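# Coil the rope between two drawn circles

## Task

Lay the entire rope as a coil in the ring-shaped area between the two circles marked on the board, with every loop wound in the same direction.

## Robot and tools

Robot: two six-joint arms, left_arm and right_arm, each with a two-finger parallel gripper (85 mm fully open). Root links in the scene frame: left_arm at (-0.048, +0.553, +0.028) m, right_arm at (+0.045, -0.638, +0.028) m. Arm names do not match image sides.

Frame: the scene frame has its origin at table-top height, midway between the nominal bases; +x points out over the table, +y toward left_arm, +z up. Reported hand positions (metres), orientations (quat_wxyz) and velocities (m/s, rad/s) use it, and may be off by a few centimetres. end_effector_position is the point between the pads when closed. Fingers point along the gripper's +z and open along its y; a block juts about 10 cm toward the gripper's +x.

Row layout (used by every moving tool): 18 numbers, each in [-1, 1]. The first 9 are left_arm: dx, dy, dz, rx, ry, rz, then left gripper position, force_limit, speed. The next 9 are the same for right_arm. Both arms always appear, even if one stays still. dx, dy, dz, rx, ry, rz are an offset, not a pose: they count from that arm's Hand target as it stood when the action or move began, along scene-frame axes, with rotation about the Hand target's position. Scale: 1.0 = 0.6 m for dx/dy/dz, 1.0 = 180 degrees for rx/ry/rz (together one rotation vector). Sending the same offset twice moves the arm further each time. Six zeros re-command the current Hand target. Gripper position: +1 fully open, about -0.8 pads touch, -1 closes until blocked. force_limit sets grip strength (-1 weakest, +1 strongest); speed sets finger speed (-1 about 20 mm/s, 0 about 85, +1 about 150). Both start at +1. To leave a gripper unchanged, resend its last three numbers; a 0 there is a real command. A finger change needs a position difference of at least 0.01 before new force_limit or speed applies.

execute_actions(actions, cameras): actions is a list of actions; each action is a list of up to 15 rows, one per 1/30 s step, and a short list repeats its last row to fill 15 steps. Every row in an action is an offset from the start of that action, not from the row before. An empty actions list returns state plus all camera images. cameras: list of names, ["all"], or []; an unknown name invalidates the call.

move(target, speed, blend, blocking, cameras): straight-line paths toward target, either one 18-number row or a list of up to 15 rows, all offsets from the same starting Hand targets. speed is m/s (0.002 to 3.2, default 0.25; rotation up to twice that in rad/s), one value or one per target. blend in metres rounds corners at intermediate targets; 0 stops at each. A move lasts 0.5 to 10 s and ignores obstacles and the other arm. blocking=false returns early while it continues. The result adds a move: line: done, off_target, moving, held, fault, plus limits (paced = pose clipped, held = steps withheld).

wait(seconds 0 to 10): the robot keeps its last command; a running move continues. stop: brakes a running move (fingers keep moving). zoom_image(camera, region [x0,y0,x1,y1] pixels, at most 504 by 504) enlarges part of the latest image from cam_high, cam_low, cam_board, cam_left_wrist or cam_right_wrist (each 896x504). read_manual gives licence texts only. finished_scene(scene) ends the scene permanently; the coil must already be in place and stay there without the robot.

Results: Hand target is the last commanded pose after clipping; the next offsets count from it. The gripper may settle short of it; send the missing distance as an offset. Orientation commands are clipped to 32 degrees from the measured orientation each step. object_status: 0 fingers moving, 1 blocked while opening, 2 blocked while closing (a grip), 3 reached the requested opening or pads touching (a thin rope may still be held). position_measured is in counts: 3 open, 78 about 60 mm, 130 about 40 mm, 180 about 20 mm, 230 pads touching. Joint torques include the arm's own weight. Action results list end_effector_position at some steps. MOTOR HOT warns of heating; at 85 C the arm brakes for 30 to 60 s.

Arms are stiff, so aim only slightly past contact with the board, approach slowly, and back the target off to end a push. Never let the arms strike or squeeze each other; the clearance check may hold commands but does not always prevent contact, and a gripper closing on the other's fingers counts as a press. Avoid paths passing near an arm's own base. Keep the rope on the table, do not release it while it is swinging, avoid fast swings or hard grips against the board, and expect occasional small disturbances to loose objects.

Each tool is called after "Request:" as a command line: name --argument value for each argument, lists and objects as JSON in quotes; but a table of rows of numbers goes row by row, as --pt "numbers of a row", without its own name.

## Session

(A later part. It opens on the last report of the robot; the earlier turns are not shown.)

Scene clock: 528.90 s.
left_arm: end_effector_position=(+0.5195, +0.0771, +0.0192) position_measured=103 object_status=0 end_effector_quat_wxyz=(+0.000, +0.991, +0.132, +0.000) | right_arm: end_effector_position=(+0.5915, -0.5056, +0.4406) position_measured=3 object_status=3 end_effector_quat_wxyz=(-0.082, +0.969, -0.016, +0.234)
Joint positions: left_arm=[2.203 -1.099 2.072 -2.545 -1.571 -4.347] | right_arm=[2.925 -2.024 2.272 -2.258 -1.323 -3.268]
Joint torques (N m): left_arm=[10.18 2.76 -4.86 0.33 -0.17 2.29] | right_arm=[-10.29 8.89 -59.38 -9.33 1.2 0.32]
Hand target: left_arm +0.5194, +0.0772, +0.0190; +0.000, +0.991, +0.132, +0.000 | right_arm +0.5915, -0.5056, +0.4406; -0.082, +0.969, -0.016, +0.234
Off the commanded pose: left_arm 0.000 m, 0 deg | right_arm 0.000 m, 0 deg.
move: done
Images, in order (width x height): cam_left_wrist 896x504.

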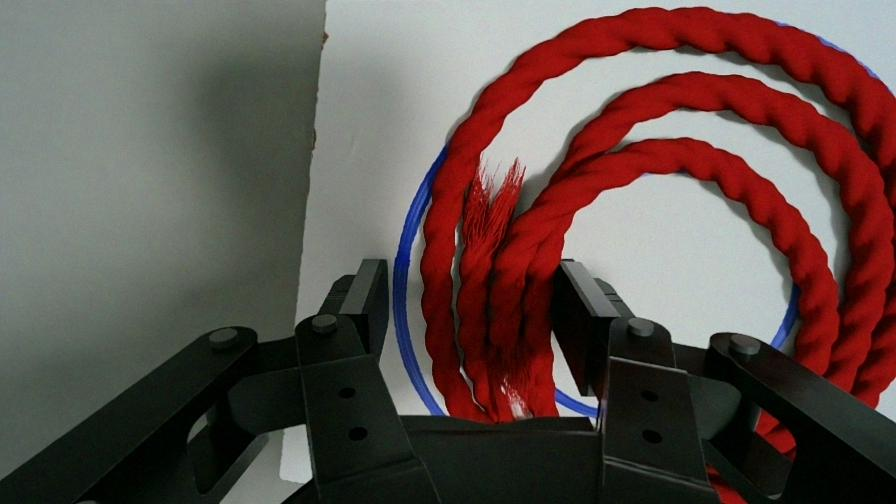

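Request:
wait --seconds 0.8 --cameras '["cam_left_wrist"]'

Scene clock: 530.47 s.
left_arm: end_effector_position=(+0.5194, +0.0772, +0.0190) position_measured=103 object_status=2 end_effector_quat_wxyz=(+0.000, +0.991, +0.132, +0.000) | right_arm: end_effector_position=(+0.5915, -0.5056, +0.4406) position_measured=3 object_status=3 end_effector_quat_wxyz=(-0.082, +0.969, -0.016, +0.234)
Joint positions: left_arm=[2.203 -1.098 2.072 -2.545 -1.571 -4.347] | right_arm=[2.925 -2.024 2.272 -2.258 -1.323 -3.268]
Joint torques (N m): left_arm=[-14.86 16.83 10.13 0.44 0.17 0.78] | right_arm=[-9.22 8.35 -59.7 -9.38 1.31 0.26]
Hand target: left_arm +0.5194, +0.0772, +0.0190; +0.000, +0.991, +0.132, +0.000 | right_arm +0.5915, -0.5056, +0.4406; -0.082, +0.969, -0.016, +0.234
Tool commands: left_gripper/position=+0.11 left_gripper/force_limit=-1.0 left_gripper/speed=-0.9 right_gripper/position=+1.0 right_gripper/force_limit=+1.0 right_gripper/speed=+1.0
Off the commanded pose: left_arm 0.000 m, 0 deg | right_arm 0.000 m, 0 deg.
wait: 0.80 s; at rest from the start
Images, in order (width x height): cam_left_wrist 896x504.

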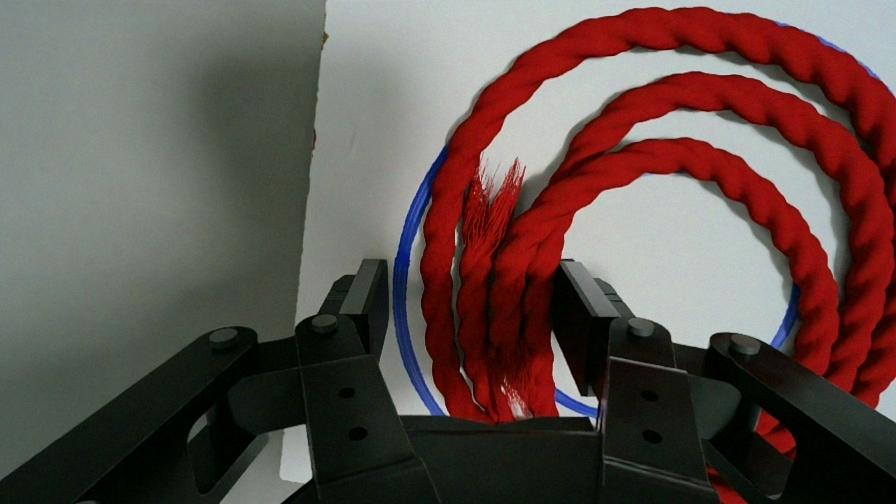

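Request:
move --target '[-0.002,0.0075,0,0,0,0,0.11,-1,-0.9,0,0,0,0,0,0,1,1,1]' --speed 0.03 --cameras '["cam_left_wrist"]'

Scene clock: 532.27 s.
left_arm: end_effector_position=(+0.5182, +0.0816, +0.0189) position_measured=103 object_status=2 end_effector_quat_wxyz=(+0.000, +0.991, +0.132, +0.000) | right_arm: end_effector_position=(+0.5915, -0.5056, +0.4406) position_measured=3 object_status=3 end_effector_quat_wxyz=(-0.082, +0.969, -0.016, +0.234)
Joint positions: left_arm=[2.206 -1.102 2.08 -2.548 -1.571 -4.344] | right_arm=[2.925 -2.024 2.272 -2.258 -1.323 -3.268]
Joint torques (N m): left_arm=[21.8 -49.94 10.74 0.44 0.87 3.13] | right_arm=[-8.85 7.3 -59.15 -9.16 1.14 0.32]
Hand target: left_arm +0.5182, +0.0817, +0.0190; +0.000, +0.991, +0.132, +0.000 | right_arm +0.5915, -0.5056, +0.4406; -0.082, +0.969, -0.016, +0.234
Off the commanded pose: left_arm 0.000 m, 0 deg | right_arm 0.000 m, 0 deg.
move: done
Images, in order (width x height): cam_left_wrist 896x504.

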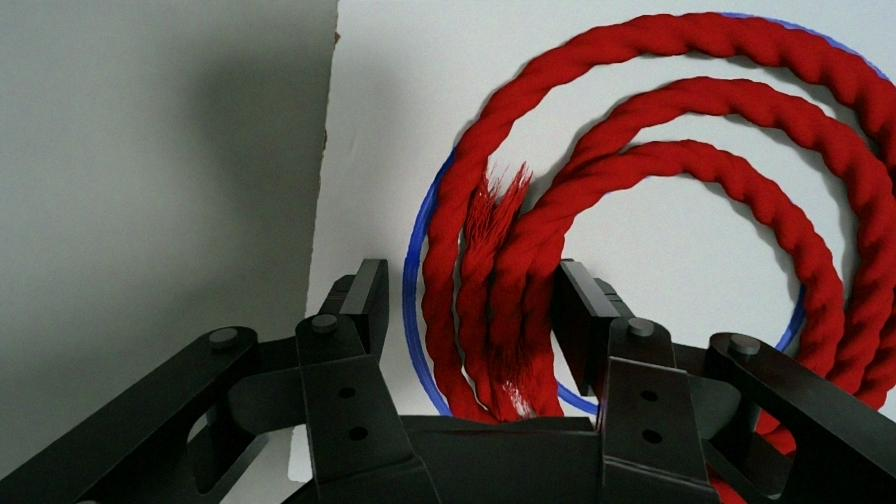

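Request:
move --target '[-0.0017,0.0064,0,0,0,0,0.11,-1,-0.9,0,0,0,0,0,0,1,1,1]' --speed 0.03 --cameras '["cam_left_wrist"]'

Scene clock: 536.70 s.
left_arm: end_effector_position=(+0.5172, +0.0854, +0.0190) position_measured=103 object_status=2 end_effector_quat_wxyz=(+0.000, +0.991, +0.132, +0.000) | right_arm: end_effector_position=(+0.5915, -0.5056, +0.4406) position_measured=3 object_status=3 end_effector_quat_wxyz=(-0.082, +0.969, -0.016, +0.234)
Joint positions: left_arm=[2.208 -1.106 2.086 -2.551 -1.571 -4.342] | right_arm=[2.925 -2.024 2.272 -2.258 -1.323 -3.268]
Joint torques (N m): left_arm=[24.63 -52.18 10.54 0.35 0.79 3.03] | right_arm=[-9.24 8.17 -59.58 -9.03 1.15 0.03]
Hand target: left_arm +0.5172, +0.0855, +0.0190; +0.000, +0.991, +0.132, +0.000 | right_arm +0.5915, -0.5056, +0.4406; -0.082, +0.969, -0.016, +0.234
Off the commanded pose: left_arm 0.000 m, 0 deg | right_arm 0.000 m, 0 deg.
move: done
Images, in order (width x height): cam_left_wrist 896x504.

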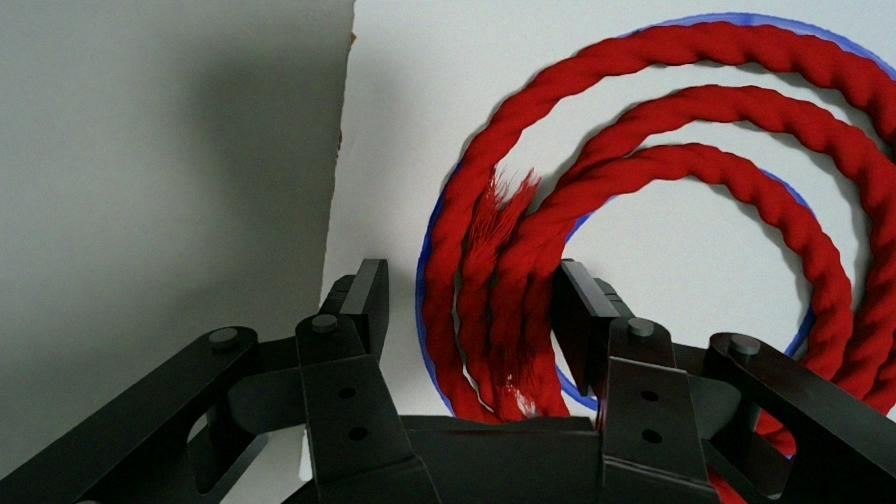

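Request:
move --pt "0.0006 -0.0024 0 0 0 0 0.79 -1 -0.6 0 0 0 0 0 0 1 1 1" --pt "0.0006 -0.0024 0.12 0 0 0 0.79 -1 -0.6 0 0 0 0 0 0 1 1 1" --speed '[0.02,0.06]' --blend '[0,0]' --cameras '[]'

Request:
move --target '[0.0121,-0.1649,0.55,0,0,0,-1,-0.7,-0.3,0,0,0,0,0,0,1,1,1]' --speed 0.2 --cameras '["cam_left_wrist", "cam_board"]'

Request:
zoom_image --camera "cam_left_wrist" --region '[350, 0, 550, 190]'

Request:
zoom_image --camera "cam_board" --region '[330, 160, 530, 340]'

Scene clock: 542.27 s.
left_arm: end_effector_position=(+0.5176, +0.0841, +0.0908) position_measured=30 object_status=3 end_effector_quat_wxyz=(+0.000, +0.991, +0.132, +0.000) | right_arm: end_effector_position=(+0.5915, -0.5056, +0.4406) position_measured=3 object_status=3 end_effector_quat_wxyz=(-0.082, +0.969, -0.016, +0.234)
Joint positions: left_arm=[2.207 -1.21 2.058 -2.419 -1.571 -4.343] | right_arm=[2.925 -2.024 2.272 -2.258 -1.323 -3.268]
Joint torques (N m): left_arm=[12.07 -100.9 -49.95 -2.19 0.64 -1.7] | right_arm=[-8.76 7.37 -59.59 -8.79 1.17 0.11]
Hand target: left_arm +0.5176, +0.0841, +0.0910; +0.000, +0.991, +0.132, +0.000 | right_arm +0.5915, -0.5056, +0.4406; -0.082, +0.969, -0.016, +0.234
Off the commanded pose: left_arm 0.000 m, 0 deg | right_arm 0.000 m, 0 deg.
move: done
No camera images: "cameras" was empty.

Scene clock: 544.57 s.
left_arm: end_effector_position=(+0.5248, -0.0148, +0.4209) position_measured=232 object_status=3 end_effector_quat_wxyz=(+0.000, +0.991, +0.132, +0.000) | right_arm: end_effector_position=(+0.5915, -0.5056, +0.4406) position_measured=3 object_status=3 end_effector_quat_wxyz=(-0.082, +0.969, -0.016, +0.234)
Joint positions: left_arm=[2.14 -1.388 1.613 -1.796 -1.571 -4.41] | right_arm=[2.925 -2.024 2.272 -2.258 -1.323 -3.268]
Joint torques (N m): left_arm=[-11.6 -73.77 -65.68 -1.05 -0.23 -5.07] | right_arm=[-8.73 7.56 -59.43 -8.61 1.17 0.25]
Hand target: left_arm +0.5248, -0.0149, +0.4210; +0.000, +0.991, +0.132, +0.000 | right_arm +0.5915, -0.5056, +0.4406; -0.082, +0.969, -0.016, +0.234
Off the commanded pose: left_arm 0.000 m, 0 deg | right_arm 0.000 m, 0 deg.
move: done
Images, in order (width x height): cam_board 896x504, cam_left_wrist 896x504.

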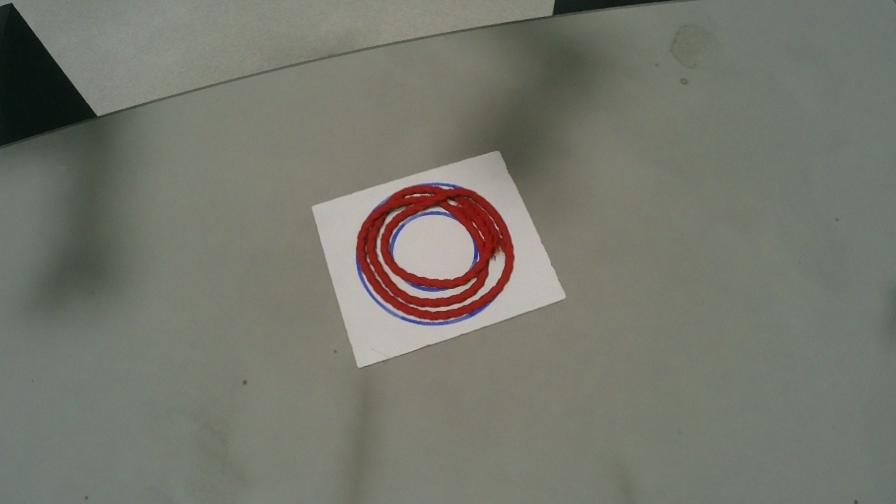

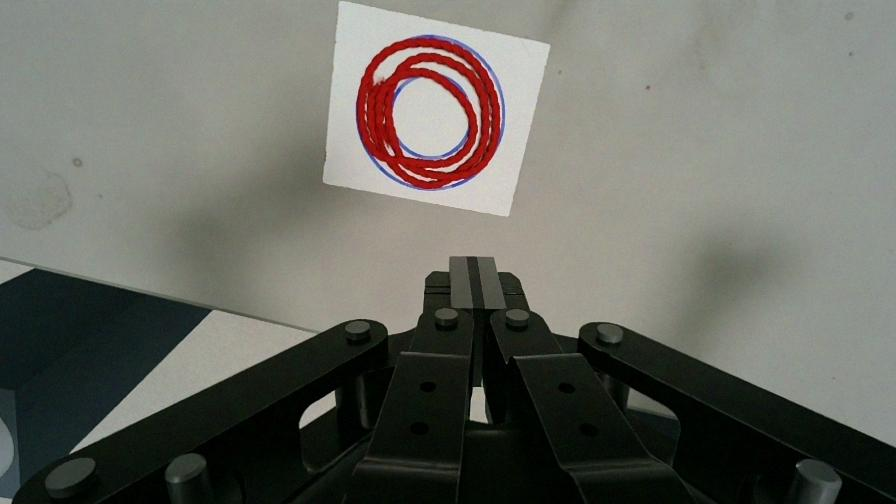

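Scaled by 2.520 from the camera's 896x504 image, which has a finer 1280x720 frame.

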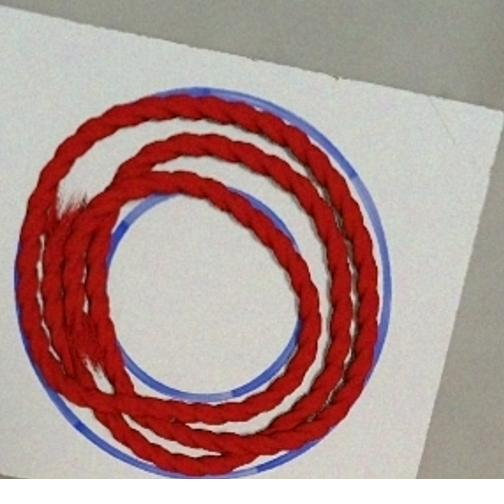

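Scaled by 2.520 from the camera's 896x504 image, which has a finer 1280x720 frame.

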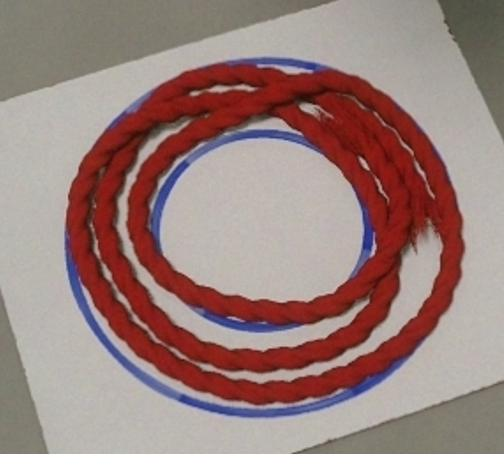

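Request:
move --pt "0.0798 0.2203 -0.5 0 0 -0.1944 -1 -0.7 -0.3 0 0 0 0 0 0 1 1 1" --pt "0.0798 0.2203 -0.6592 0 0 -0.1944 -1 -0.7 -0.3 0 0 0 0 0 0 1 1 1" --pt "0.0668 0.1847 -0.6592 0 0 -0.1944 -1 -0.7 -0.3 0 0 0 0 0 0 1 1 1" --pt "0.0798 0.2203 -0.6592 0 0 -0.1944 -1 -0.7 -0.3 0 0 0 0 0 0 1 1 1" --pt "0.0372 0.2302 -0.6592 0 0 -0.1167 -1 -0.7 -0.3 0 0 0 0 0 0 1 1 1" --pt "0.0333 0.1933 -0.6592 0 0 -0.1167 -1 -0.7 -0.3 0 0 0 0 0 0 1 1 1" --pt "0.0372 0.2302 -0.6592 0 0 -0.1167 -1 -0.7 -0.3 0 0 0 0 0 0 1 1 1" --speed '[0.28,0.1,0.035,0.06,0.12,0.035,0.06]' --blend '[0.01,0,0,0.003,0.003,0,0]' --cameras '[]'

Request:
move --pt "0 0.02 0.2 0 0 0 -1 -0.7 -0.3 0 0 0 0 0 0 1 1 1" --pt "0.0 0.3 0.5 0 0 0 -1 -0.7 -0.3 0 0 0 0 0 0 1 1 1" --speed '[0.1,0.25]' --blend '[0.03,0]' --cameras '["cam_board"]'

Request:
zoom_image --camera "cam_board" --region '[330, 160, 530, 340]'

Scene clock: 558.80 s.
left_arm: end_effector_position=(+0.5471, +0.1231, +0.0254) position_measured=232 object_status=3 end_effector_quat_wxyz=(+0.000, +0.999, -0.051, +0.000) | right_arm: end_effector_position=(+0.5915, -0.5056, +0.4406) position_measured=3 object_status=3 end_effector_quat_wxyz=(-0.082, +0.969, -0.016, +0.234)
Joint positions: left_arm=[2.274 -1.115 2.084 -2.539 -1.571 -3.91] | right_arm=[2.925 -2.024 2.272 -2.258 -1.323 -3.268]
Joint torques (N m): left_arm=[18.93 -105.43 -21.37 -7 0.82 3.22] | right_arm=[-8.33 7.03 -59.49 -8.33 0.99 0.2]
Hand target: left_arm +0.5471, +0.1232, +0.0254; +0.000, +0.999, -0.051, +0.000 | right_arm +0.5915, -0.5056, +0.4406; -0.082, +0.969, -0.016, +0.234
Off the commanded pose: left_arm 0.000 m, 0 deg | right_arm 0.000 m, 0 deg.
move: done
No camera images: "cameras" was empty.

Scene clock: 561.53 s.
left_arm: end_effector_position=(+0.5471, +0.3032, +0.3253) position_measured=232 object_status=3 end_effector_quat_wxyz=(+0.000, +0.999, -0.051, +0.000) | right_arm: end_effector_position=(+0.5915, -0.5056, +0.4406) position_measured=3 object_status=3 end_effector_quat_wxyz=(-0.082, +0.969, -0.016, +0.234)
Joint positions: left_arm=[2.467 -1.602 2.022 -1.991 -1.571 -3.716] | right_arm=[2.925 -2.024 2.272 -2.258 -1.323 -3.268]
Joint torques (N m): left_arm=[15.54 -72.13 -62.24 -1.42 -0.48 3.13] | right_arm=[-7.67 7.83 -59.17 -8.17 1.35 0.3]
Hand target: left_arm +0.5471, +0.3032, +0.3254; +0.000, +0.999, -0.051, +0.000 | right_arm +0.5915, -0.5056, +0.4406; -0.082, +0.969, -0.016, +0.234
Off the commanded pose: left_arm 0.000 m, 0 deg | right_arm 0.000 m, 0 deg.
move: done
Images, in order (width x height): cam_board 896x504.

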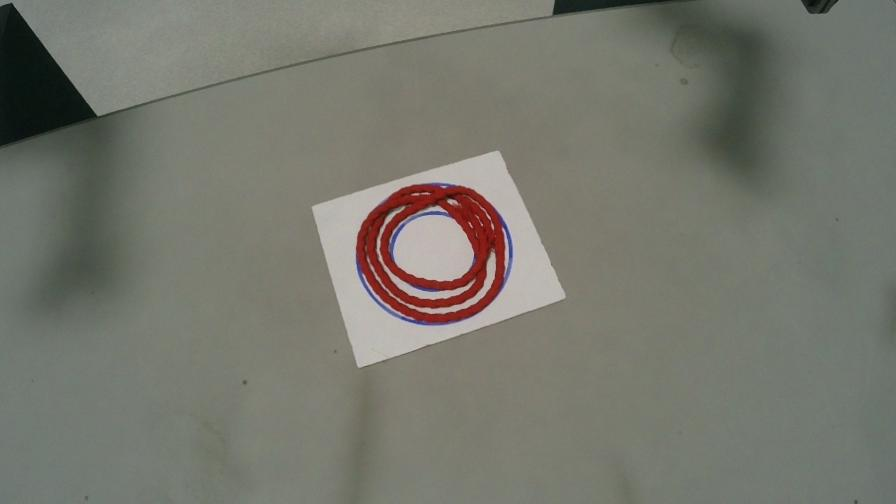

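Scaled by 2.520 from the camera's 896x504 image, which has a finer 1280x720 frame.

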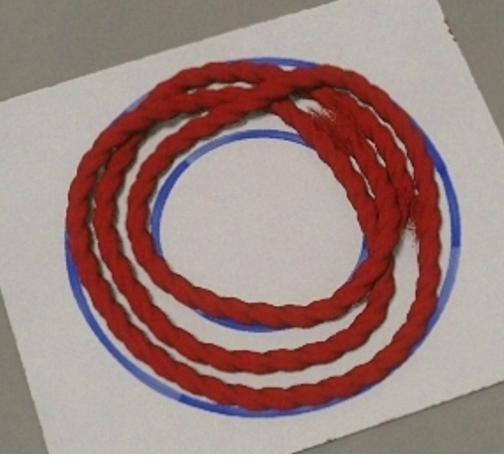

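Request:
move --target '[-0.1213,-0.4145,-0.1257,0,0,0,-1,-0.7,-0.3,0,0,0,0,0,0,1,1,1]' --speed 0.25 --cameras '["cam_left_wrist"]'

Request:
zoom_image --camera "cam_left_wrist" --region '[370, 0, 700, 250]'

Scene clock: 565.10 s.
left_arm: end_effector_position=(+0.4744, +0.0547, +0.2501) position_measured=232 object_status=3 end_effector_quat_wxyz=(+0.000, +0.999, -0.051, +0.000) | right_arm: end_effector_position=(+0.5915, -0.5056, +0.4406) position_measured=3 object_status=3 end_effector_quat_wxyz=(-0.082, +0.969, -0.016, +0.234)
Joint positions: left_arm=[2.133 -1.414 1.969 -2.126 -1.571 -4.051] | right_arm=[2.925 -2.024 2.272 -2.258 -1.323 -3.268]
Joint torques (N m): left_arm=[-12.79 -61.88 -59.71 -7.36 1.2 -5.24] | right_arm=[-8.51 7.28 -59.06 -8.14 1.27 0.17]
Hand target: left_arm +0.4744, +0.0545, +0.2500; +0.000, +0.999, -0.051, +0.000 | right_arm +0.5915, -0.5056, +0.4406; -0.082, +0.969, -0.016, +0.234
Off the commanded pose: left_arm 0.000 m, 0 deg | right_arm 0.000 m, 0 deg.
move: done
Images, in order (width x height): cam_left_wrist 896x504.

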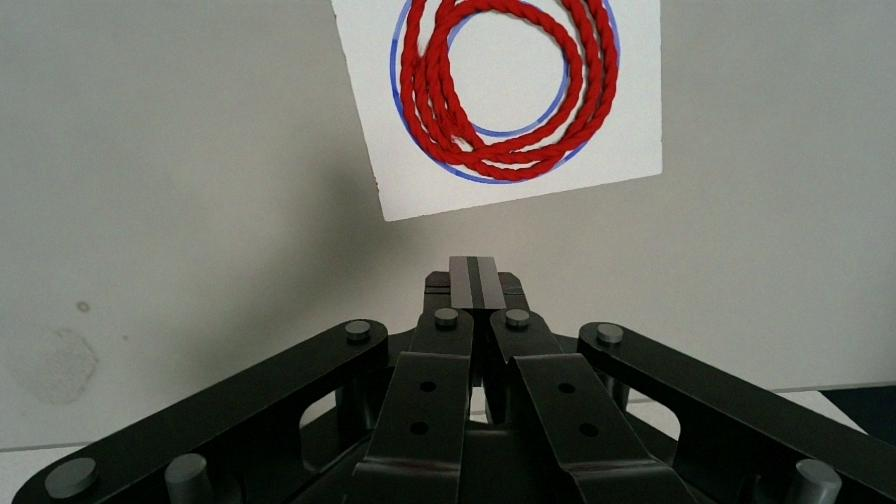

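Scaled by 1.527 from the camera's 896x504 image, which has a finer 1280x720 frame.

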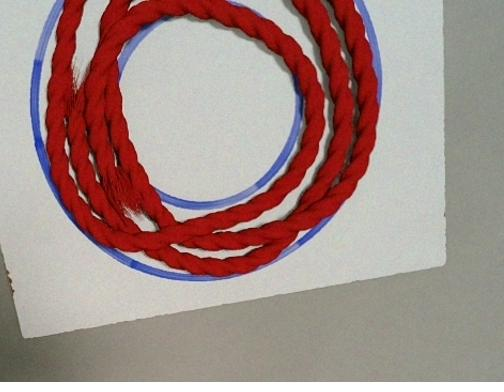

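Request:
move --pt "0.0827 0.0472 -0.25 0 0 0.0889 0.471 -1 -0.6 0 0 0 0 0 0 1 1 1" --pt "0.0827 0.0472 -0.3875 0 0 0.0889 0.471 -1 -0.6 0 0 0 0 0 0 1 1 1" --pt "0.0793 0.066 -0.3875 0 0 0.0889 0.471 -1 -0.6 0 0 0 0 0 0 1 1 1" --pt "0.0827 0.0472 -0.3875 0 0 0.0889 0.471 -1 -0.6 0 0 0 0 0 0 1 1 1" --pt "0.0457 0.0337 -0.3875 0 0 0.2 0.471 -1 -0.6 0 0 0 0 0 0 1 1 1" --pt "0.036 0.0502 -0.3875 0 0 0.2 0.471 -1 -0.6 0 0 0 0 0 0 1 1 1" --pt "0.0457 0.0337 -0.3875 0 0 0.2 0.471 -1 -0.6 0 0 0 0 0 0 1 1 1" --speed '[0.18,0.08,0.03,0.04,0.15,0.03,0.04]' --blend '[0.005,0,0,0.002,0.002,0,0]' --cameras '["cam_left_wrist"]'

Scene clock: 578.43 s.
left_arm: end_effector_position=(+0.5017, +0.0749, +0.0175) position_measured=69 object_status=3 end_effector_quat_wxyz=(+0.000, +0.965, +0.260, +0.000) | right_arm: end_effector_position=(+0.5915, -0.5056, +0.4406) position_measured=3 object_status=3 end_effector_quat_wxyz=(-0.082, +0.969, -0.016, +0.234)
Joint positions: left_arm=[2.181 -1.109 2.097 -2.558 -1.571 -4.631] | right_arm=[2.925 -2.024 2.272 -2.258 -1.323 -3.268]
Joint torques (N m): left_arm=[-15.44 -45.81 -32.42 0.37 1.22 -4.85] | right_arm=[-7.64 7.64 -59.36 -7.9 1.26 0.23]
Hand target: left_arm +0.5018, +0.0748, +0.0175; +0.000, +0.965, +0.260, +0.000 | right_arm +0.5915, -0.5056, +0.4406; -0.082, +0.969, -0.016, +0.234
Off the commanded pose: left_arm 0.000 m, 0 deg | right_arm 0.000 m, 0 deg.
move: done
Images, in order (width x height): cam_left_wrist 896x504.

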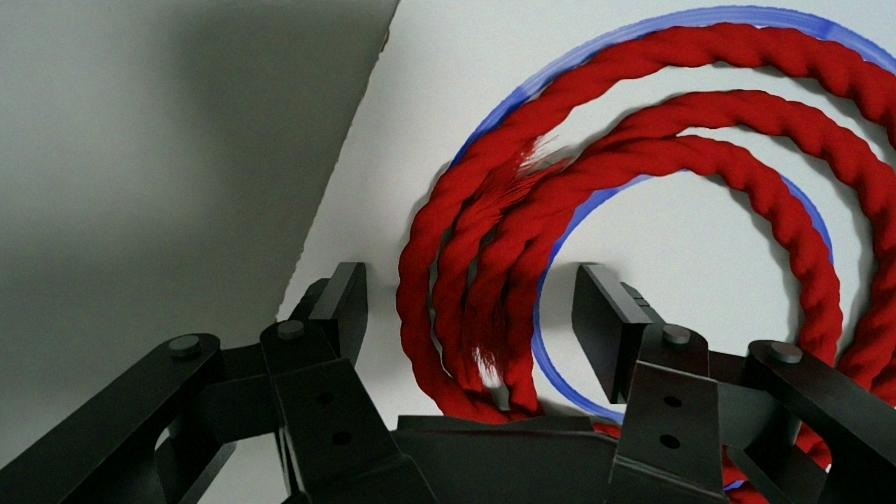

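Request:
move --pt "0.0128 -0.0225 0 0 0 0 0.471 -1 -0.6 0 0 0 0 0 0 1 1 1" --pt "0.0017 -0.003 0 0 0 0 0.471 -1 -0.6 0 0 0 0 0 0 1 1 1" --pt "0.0375 0.01 0 0 0 -0.111 0.471 -1 -0.6 0 0 0 0 0 0 1 1 1" --pt "0.0415 -0.0122 0 0 0 -0.111 0.471 -1 -0.6 0 0 0 0 0 0 1 1 1" --pt "0.0375 0.01 0 0 0 -0.111 0.471 -1 -0.6 0 0 0 0 0 0 1 1 1" --pt "0.0375 0.01 0.17 0 0 -0.111 0.471 -1 -0.6 0 0 0 0 0 0 1 1 1" --speed '[0.03,0.05,0.15,0.03,0.05,0.1]' --blend '[0,0.002,0.002,0,0.002,0]' --cameras '["cam_left_wrist"]'

Request:
move --target '[-0.08,-0.08,0.4,0,0,0,-1,-0.7,-0.3,0,0,0,0,0,0,1,1,1]' --speed 0.2 --cameras '["cam_left_wrist", "cam_board"]'

Request:
zoom_image --camera "cam_left_wrist" --region '[350, 0, 650, 200]'

Request:
zoom_image --camera "cam_board" --region '[330, 160, 530, 340]'

Scene clock: 586.83 s.
left_arm: end_effector_position=(+0.5243, +0.0808, +0.1194) position_measured=69 object_status=3 end_effector_quat_wxyz=(+0.000, +0.996, +0.089, +0.000) | right_arm: end_effector_position=(+0.5915, -0.5056, +0.4406) position_measured=3 object_status=3 end_effector_quat_wxyz=(-0.082, +0.969, -0.016, +0.234)
Joint positions: left_arm=[2.212 -1.239 2.029 -2.361 -1.571 -4.251] | right_arm=[2.925 -2.024 2.272 -2.258 -1.323 -3.268]
Joint torques (N m): left_arm=[7.35 -98.23 -52.72 -1.41 -0.03 1.17] | right_arm=[-7.73 6.31 -58.93 -7.6 1.31 0.14]
Hand target: left_arm +0.5243, +0.0808, +0.1195; +0.000, +0.996, +0.089, +0.000 | right_arm +0.5915, -0.5056, +0.4406; -0.082, +0.969, -0.016, +0.234
Off the commanded pose: left_arm 0.000 m, 0 deg | right_arm 0.000 m, 0 deg.
move: done
Images, in order (width x height): cam_left_wrist 896x504.

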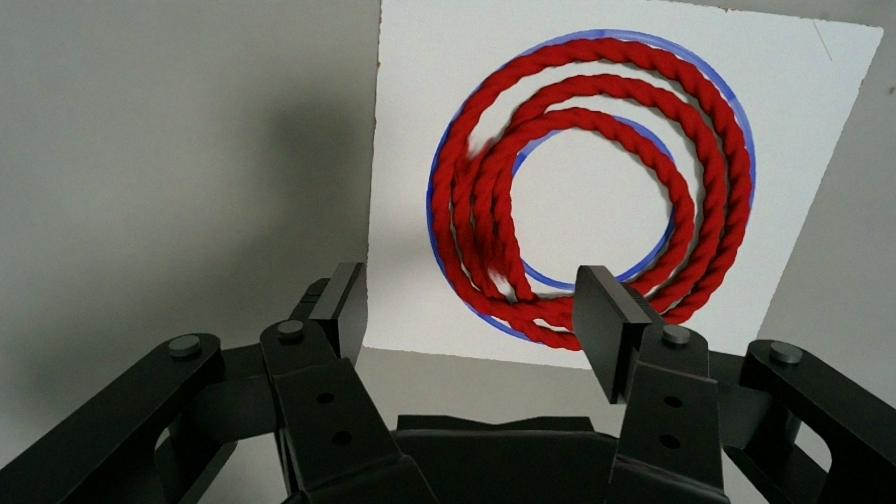

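Scene clock: 588.63 s.
left_arm: end_effector_position=(+0.4763, +0.0328, +0.3594) position_measured=232 object_status=3 end_effector_quat_wxyz=(+0.000, +0.996, +0.089, +0.000) | right_arm: end_effector_position=(+0.5915, -0.5056, +0.4406) position_measured=3 object_status=3 end_effector_quat_wxyz=(-0.082, +0.969, -0.016, +0.234)
Joint positions: left_arm=[2.119 -1.469 1.819 -1.921 -1.571 -4.344] | right_arm=[2.925 -2.024 2.272 -2.258 -1.323 -3.268]
Joint torques (N m): left_arm=[-11.89 -86.53 -63.81 -1.59 0.94 -4.64] | right_arm=[-6.65 7.54 -59.34 -7.64 1.4 0.15]
Hand target: left_arm +0.4763, +0.0328, +0.3595; +0.000, +0.996, +0.089, +0.000 | right_arm +0.5915, -0.5056, +0.4406; -0.082, +0.969, -0.016, +0.234
Off the commanded pose: left_arm 0.000 m, 0 deg | right_arm 0.000 m, 0 deg.
move: done
Images, in order (width x height): cam_board 896x504, cam_left_wrist 896x504.

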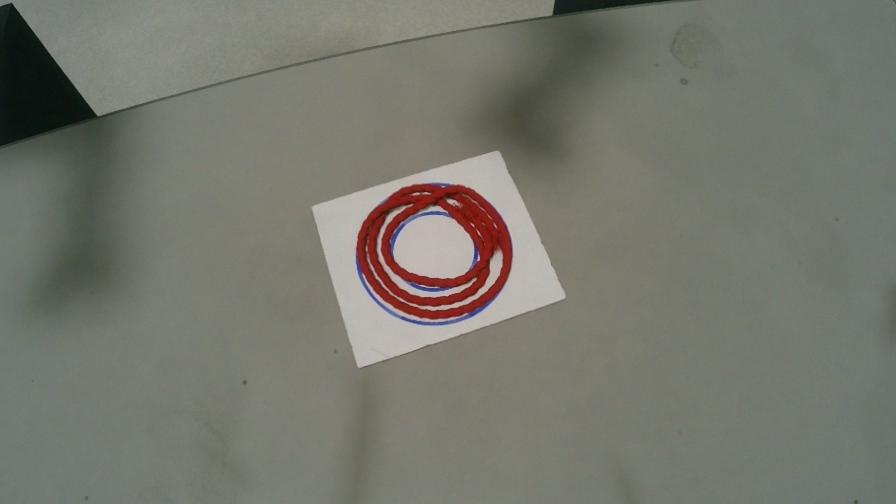

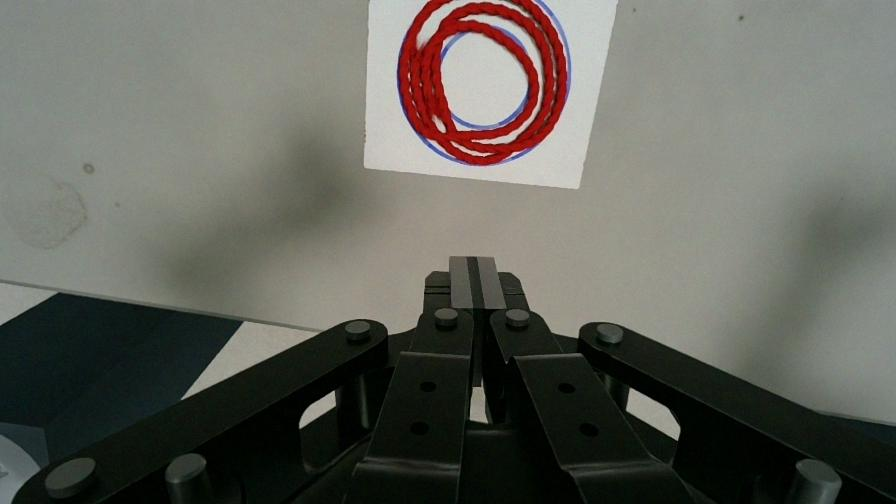

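Scaled by 1.680 from the camera's 896x504 image, which has a finer 1280x720 frame.

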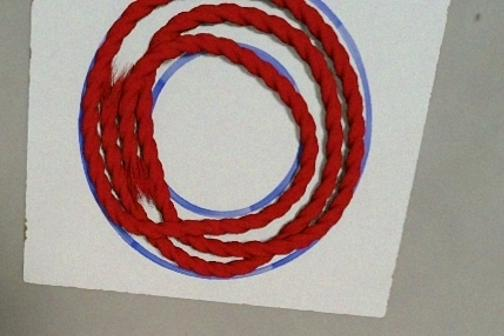

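Scaled by 2.520 from the camera's 896x504 image, which has a finer 1280x720 frame.

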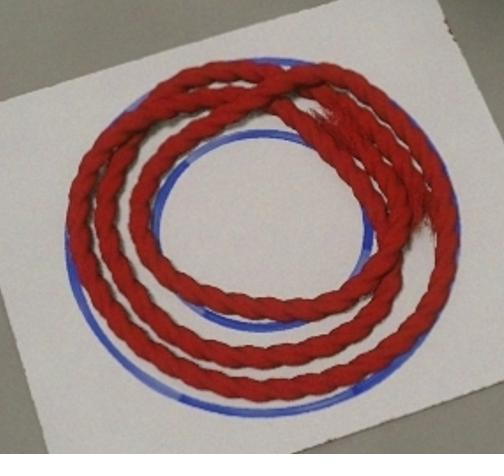

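Request:
zoom_image --camera "cam_left_wrist" --region '[390, 0, 500, 170]'

Scaled by 2.965 from the camera's 896x504 image, which has a finer 1280x720 frame.

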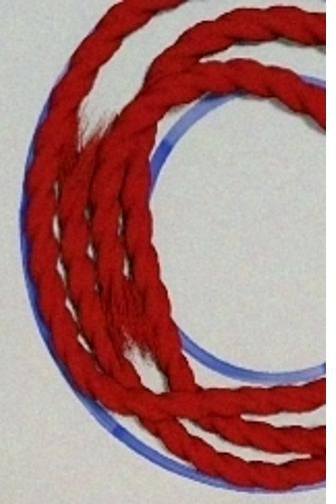

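Request:
execute_actions --actions '[]' --cameras '["cam_left_wrist", "cam_board"]'

Scene clock: 593.33 s.
left_arm: end_effector_position=(+0.4763, +0.0328, +0.3595) position_measured=232 object_status=3 end_effector_quat_wxyz=(+0.000, +0.996, +0.089, +0.000) | right_arm: end_effector_position=(+0.5915, -0.5056, +0.4406) position_measured=3 object_status=3 end_effector_quat_wxyz=(-0.082, +0.969, -0.016, +0.234)
Joint positions: left_arm=[2.119 -1.469 1.819 -1.921 -1.571 -4.344] | right_arm=[2.925 -2.024 2.272 -2.258 -1.323 -3.268]
Joint velocities: within noise
Joint torques (N m): left_arm=[-10.92 -87.45 -64.91 -1.21 1.15 -4.69] | right_arm=[-7.26 8.18 -58.99 -7.53 1.29 0.11]
Hand target: left_arm +0.4763, +0.0328, +0.3595; +0.000, +0.996, +0.089, +0.000 | right_arm +0.5915, -0.5056, +0.4406; -0.082, +0.969, -0.016, +0.234
Tool commands: left_gripper/position=-1.0 left_gripper/force_limit=-0.7 left_gripper/speed=-0.3 right_gripper/position=+1.0 right_gripper/force_limit=+1.0 right_gripper/speed=+1.0
Off the commanded pose: left_arm 0.000 m, 0 deg | right_arm 0.000 m, 0 deg.
Images, in order (width x height): cam_board 896x504, cam_left_wrist 896x504.

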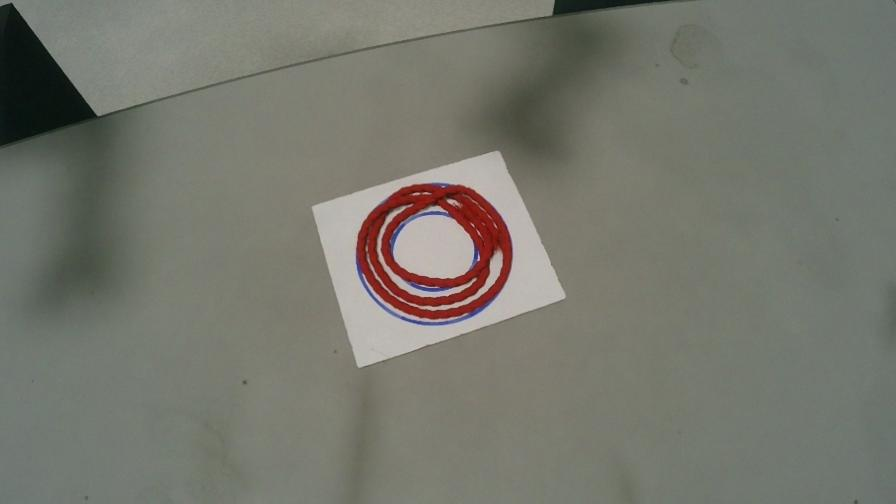

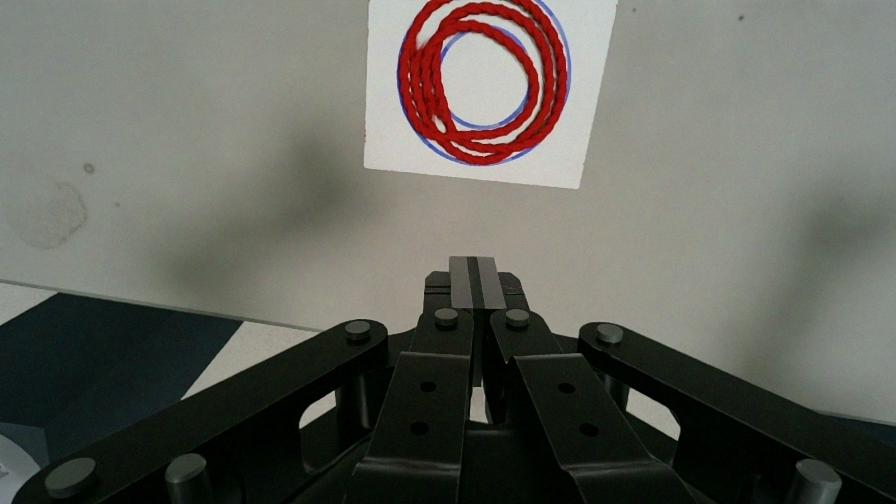

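Request:
zoom_image --camera "cam_board" --region '[340, 165, 530, 345]'

Request:
zoom_image --camera "cam_left_wrist" --region '[380, 0, 590, 180]'

Scaled by 2.653 from the camera's 896x504 image, which has a finer 1280x720 frame.

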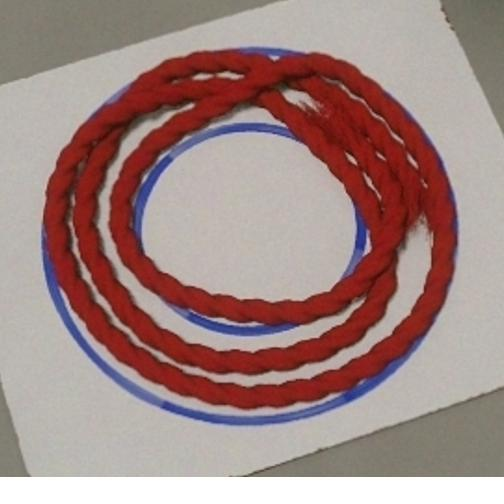

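Scaled by 2.400 from the camera's 896x504 image, which has a finer 1280x720 frame.

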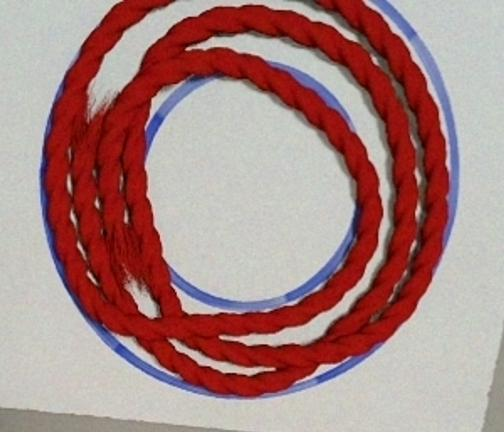

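Request:
zoom_image --camera "cam_left_wrist" --region '[390, 30, 490, 130]'

Request:
zoom_image --camera "cam_board" --region '[420, 180, 520, 280]'

Scaled by 5.040 from the camera's 896x504 image, which has a finer 1280x720 frame.

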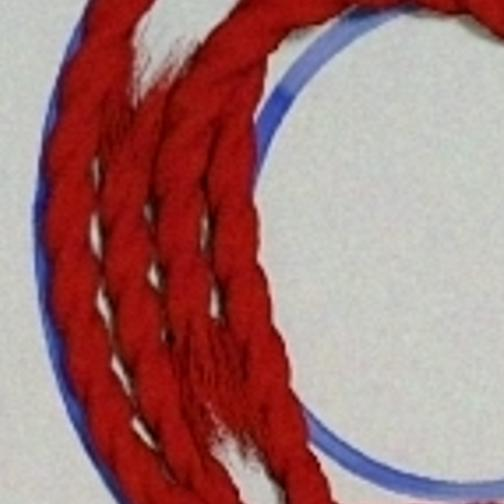

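Scaled by 5.040 from the camera's 896x504 image, which has a finer 1280x720 frame.

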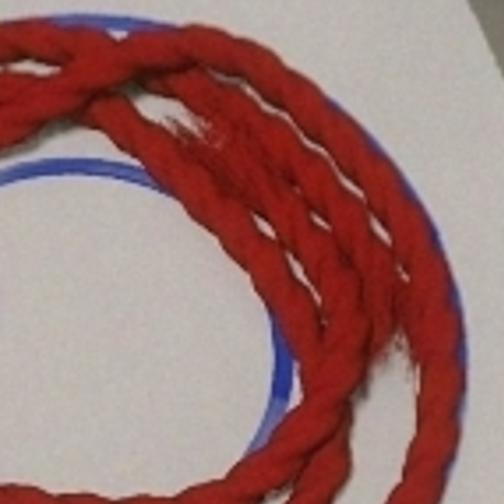

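Request:
move --pt "0.08777 0.003 -0.39917 0 0 0.0544 -1 -0.7 -0.3 0 0 0 0 0 0 1 1 1" --pt "0.08777 0.003 -0.55667 0 0 0.0544 -1 -0.7 -0.3 0 0 0 0 0 0 1 1 1" --speed '[0.15, 0.06]' --blend 0 --cameras '["cam_board"]'

Scene clock: 611.73 s.
left_arm: end_effector_position=(+0.5289, +0.0346, +0.0256) position_measured=232 object_status=3 end_effector_quat_wxyz=(+0.000, +0.985, +0.174, +0.000) end_effector_velocity=(+0.001, +0.000, +0.000) end_effector_angular_velocity=(-0.003, -0.003, -0.001) | right_arm: end_effector_position=(+0.5915, -0.5056, +0.4406) position_measured=3 object_status=3 end_effector_quat_wxyz=(-0.082, +0.969, -0.016, +0.234)
Joint positions: left_arm=[2.18 -1.07 1.999 -2.5 -1.571 -4.454] | right_arm=[2.925 -2.024 2.272 -2.258 -1.323 -3.268]
Joint velocities: left_arm=[0.001 0.001 0 -0.005 0.001 0.001] | right_arm=[within noise]
Joint torques (N m): left_arm=[16.2 -86.78 -22.6 -6.39 1.13 -4] | right_arm=[-6.05 7.61 -58.88 -7.25 1.19 0.04]
Hand target: left_arm +0.5289, +0.0346, +0.0255; +0.000, +0.985, +0.174, +0.000 | right_arm +0.5915, -0.5056, +0.4406; -0.082, +0.969, -0.016, +0.234
Off the commanded pose: left_arm 0.000 m, 0 deg | right_arm 0.000 m, 0 deg.
move: done
Images, in order (width x height): cam_board 896x504.

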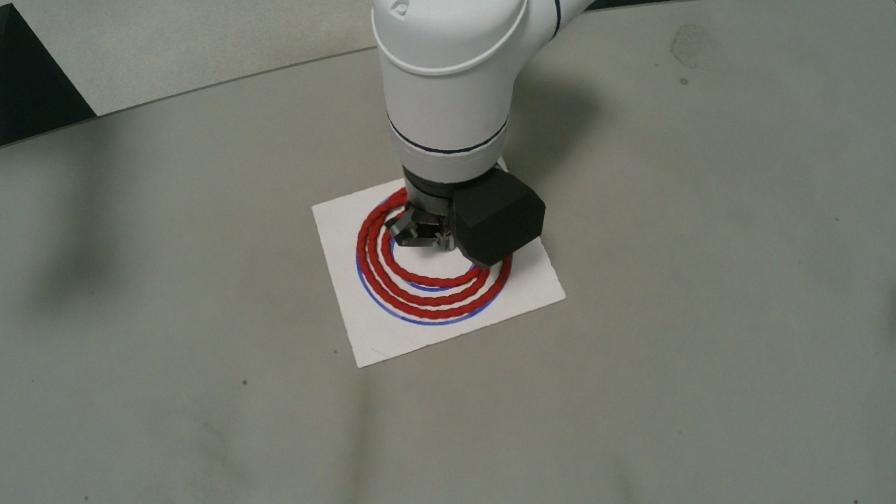

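Request:
move --pt "-0.01102 0.03053 0 0 0 0 -1 -0.7 -0.3 0 0 0 0 0 0 1 1 1" --pt "-0.00103 0.00312 0 0 0 0 -1 -0.7 -0.3 0 0 0 0 0 0 1 1 1" --pt "-0.00103 0.00312 0.1575 0 0 0 -1 -0.7 -0.3 0 0 0 0 0 0 1 1 1" --pt "-0.08767 -0.003 0.55667 0 0 -0.0544 -1 -0.7 -0.3 0 0 0 0 0 0 1 1 1" --speed '[0.02, 0.02, 0.08, 0.15]' --blend '[0, 0, 0.02, 0]' --cameras '["cam_board", "cam_left_wrist"]'

Scene clock: 619.00 s.
left_arm: end_effector_position=(+0.4764, +0.0328, +0.3594) position_measured=232 object_status=3 end_effector_quat_wxyz=(+0.000, +0.996, +0.089, +0.000) | right_arm: end_effector_position=(+0.5915, -0.5056, +0.4406) position_measured=3 object_status=3 end_effector_quat_wxyz=(-0.082, +0.969, -0.016, +0.234)
Joint positions: left_arm=[2.119 -1.469 1.819 -1.921 -1.571 -4.344] | right_arm=[2.925 -2.024 2.272 -2.258 -1.323 -3.268]
Joint torques (N m): left_arm=[-11.47 -86.37 -64.31 -1.58 0.42 3.68] | right_arm=[-5.87 6.96 -58.99 -7.02 1.06 -0.01]
Hand target: left_arm +0.4763, +0.0328, +0.3595; +0.000, +0.996, +0.089, +0.000 | right_arm +0.5915, -0.5056, +0.4406; -0.082, +0.969, -0.016, +0.234
Off the commanded pose: left_arm 0.000 m, 0 deg | right_arm 0.000 m, 0 deg.
move: done
Images, in order (width x height): cam_board 896x504, cam_left_wrist 896x504.

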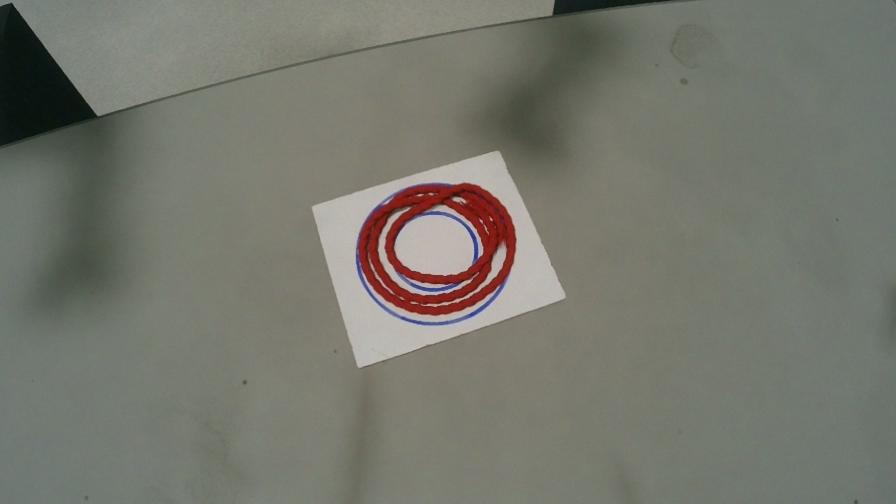

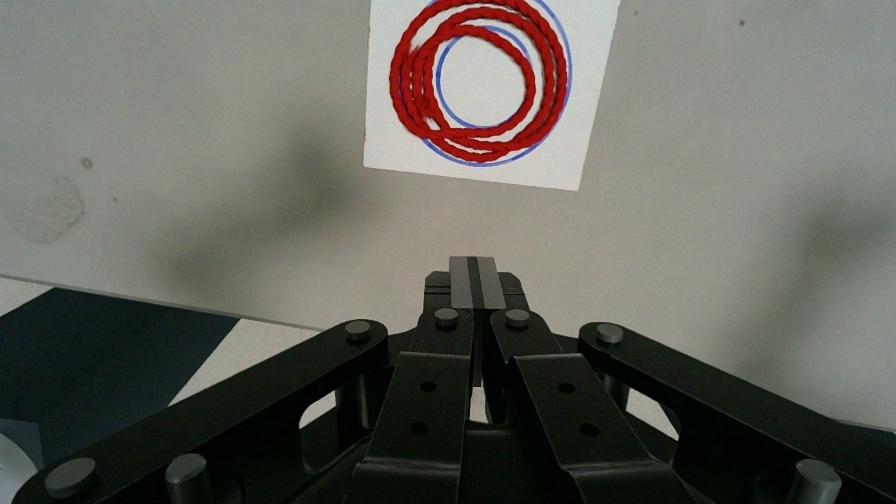

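Request:
zoom_image --camera "cam_left_wrist" --region '[380, 0, 590, 180]'

Request:
zoom_image --camera "cam_left_wrist" --region '[380, 30, 480, 130]'

Scaled by 2.400 from the camera's 896x504 image, which has a finer 1280x720 frame.

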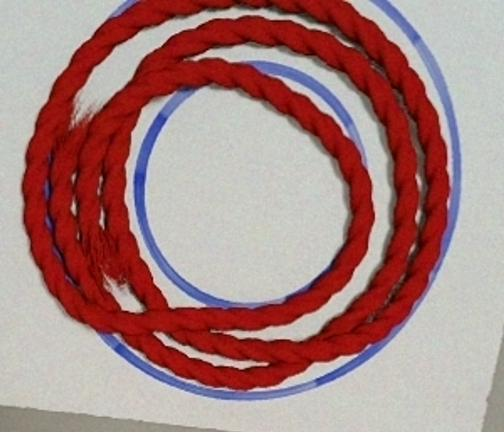

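Scaled by 5.040 from the camera's 896x504 image, which has a finer 1280x720 frame.

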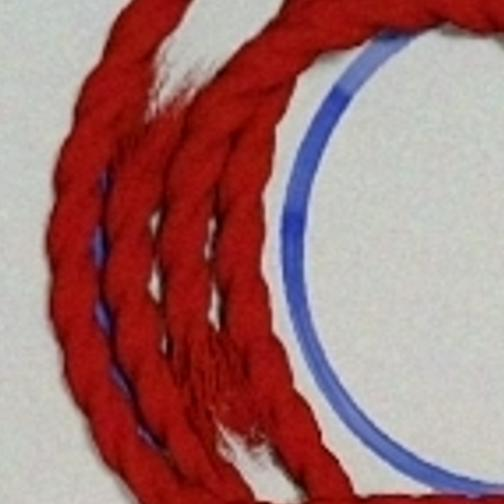

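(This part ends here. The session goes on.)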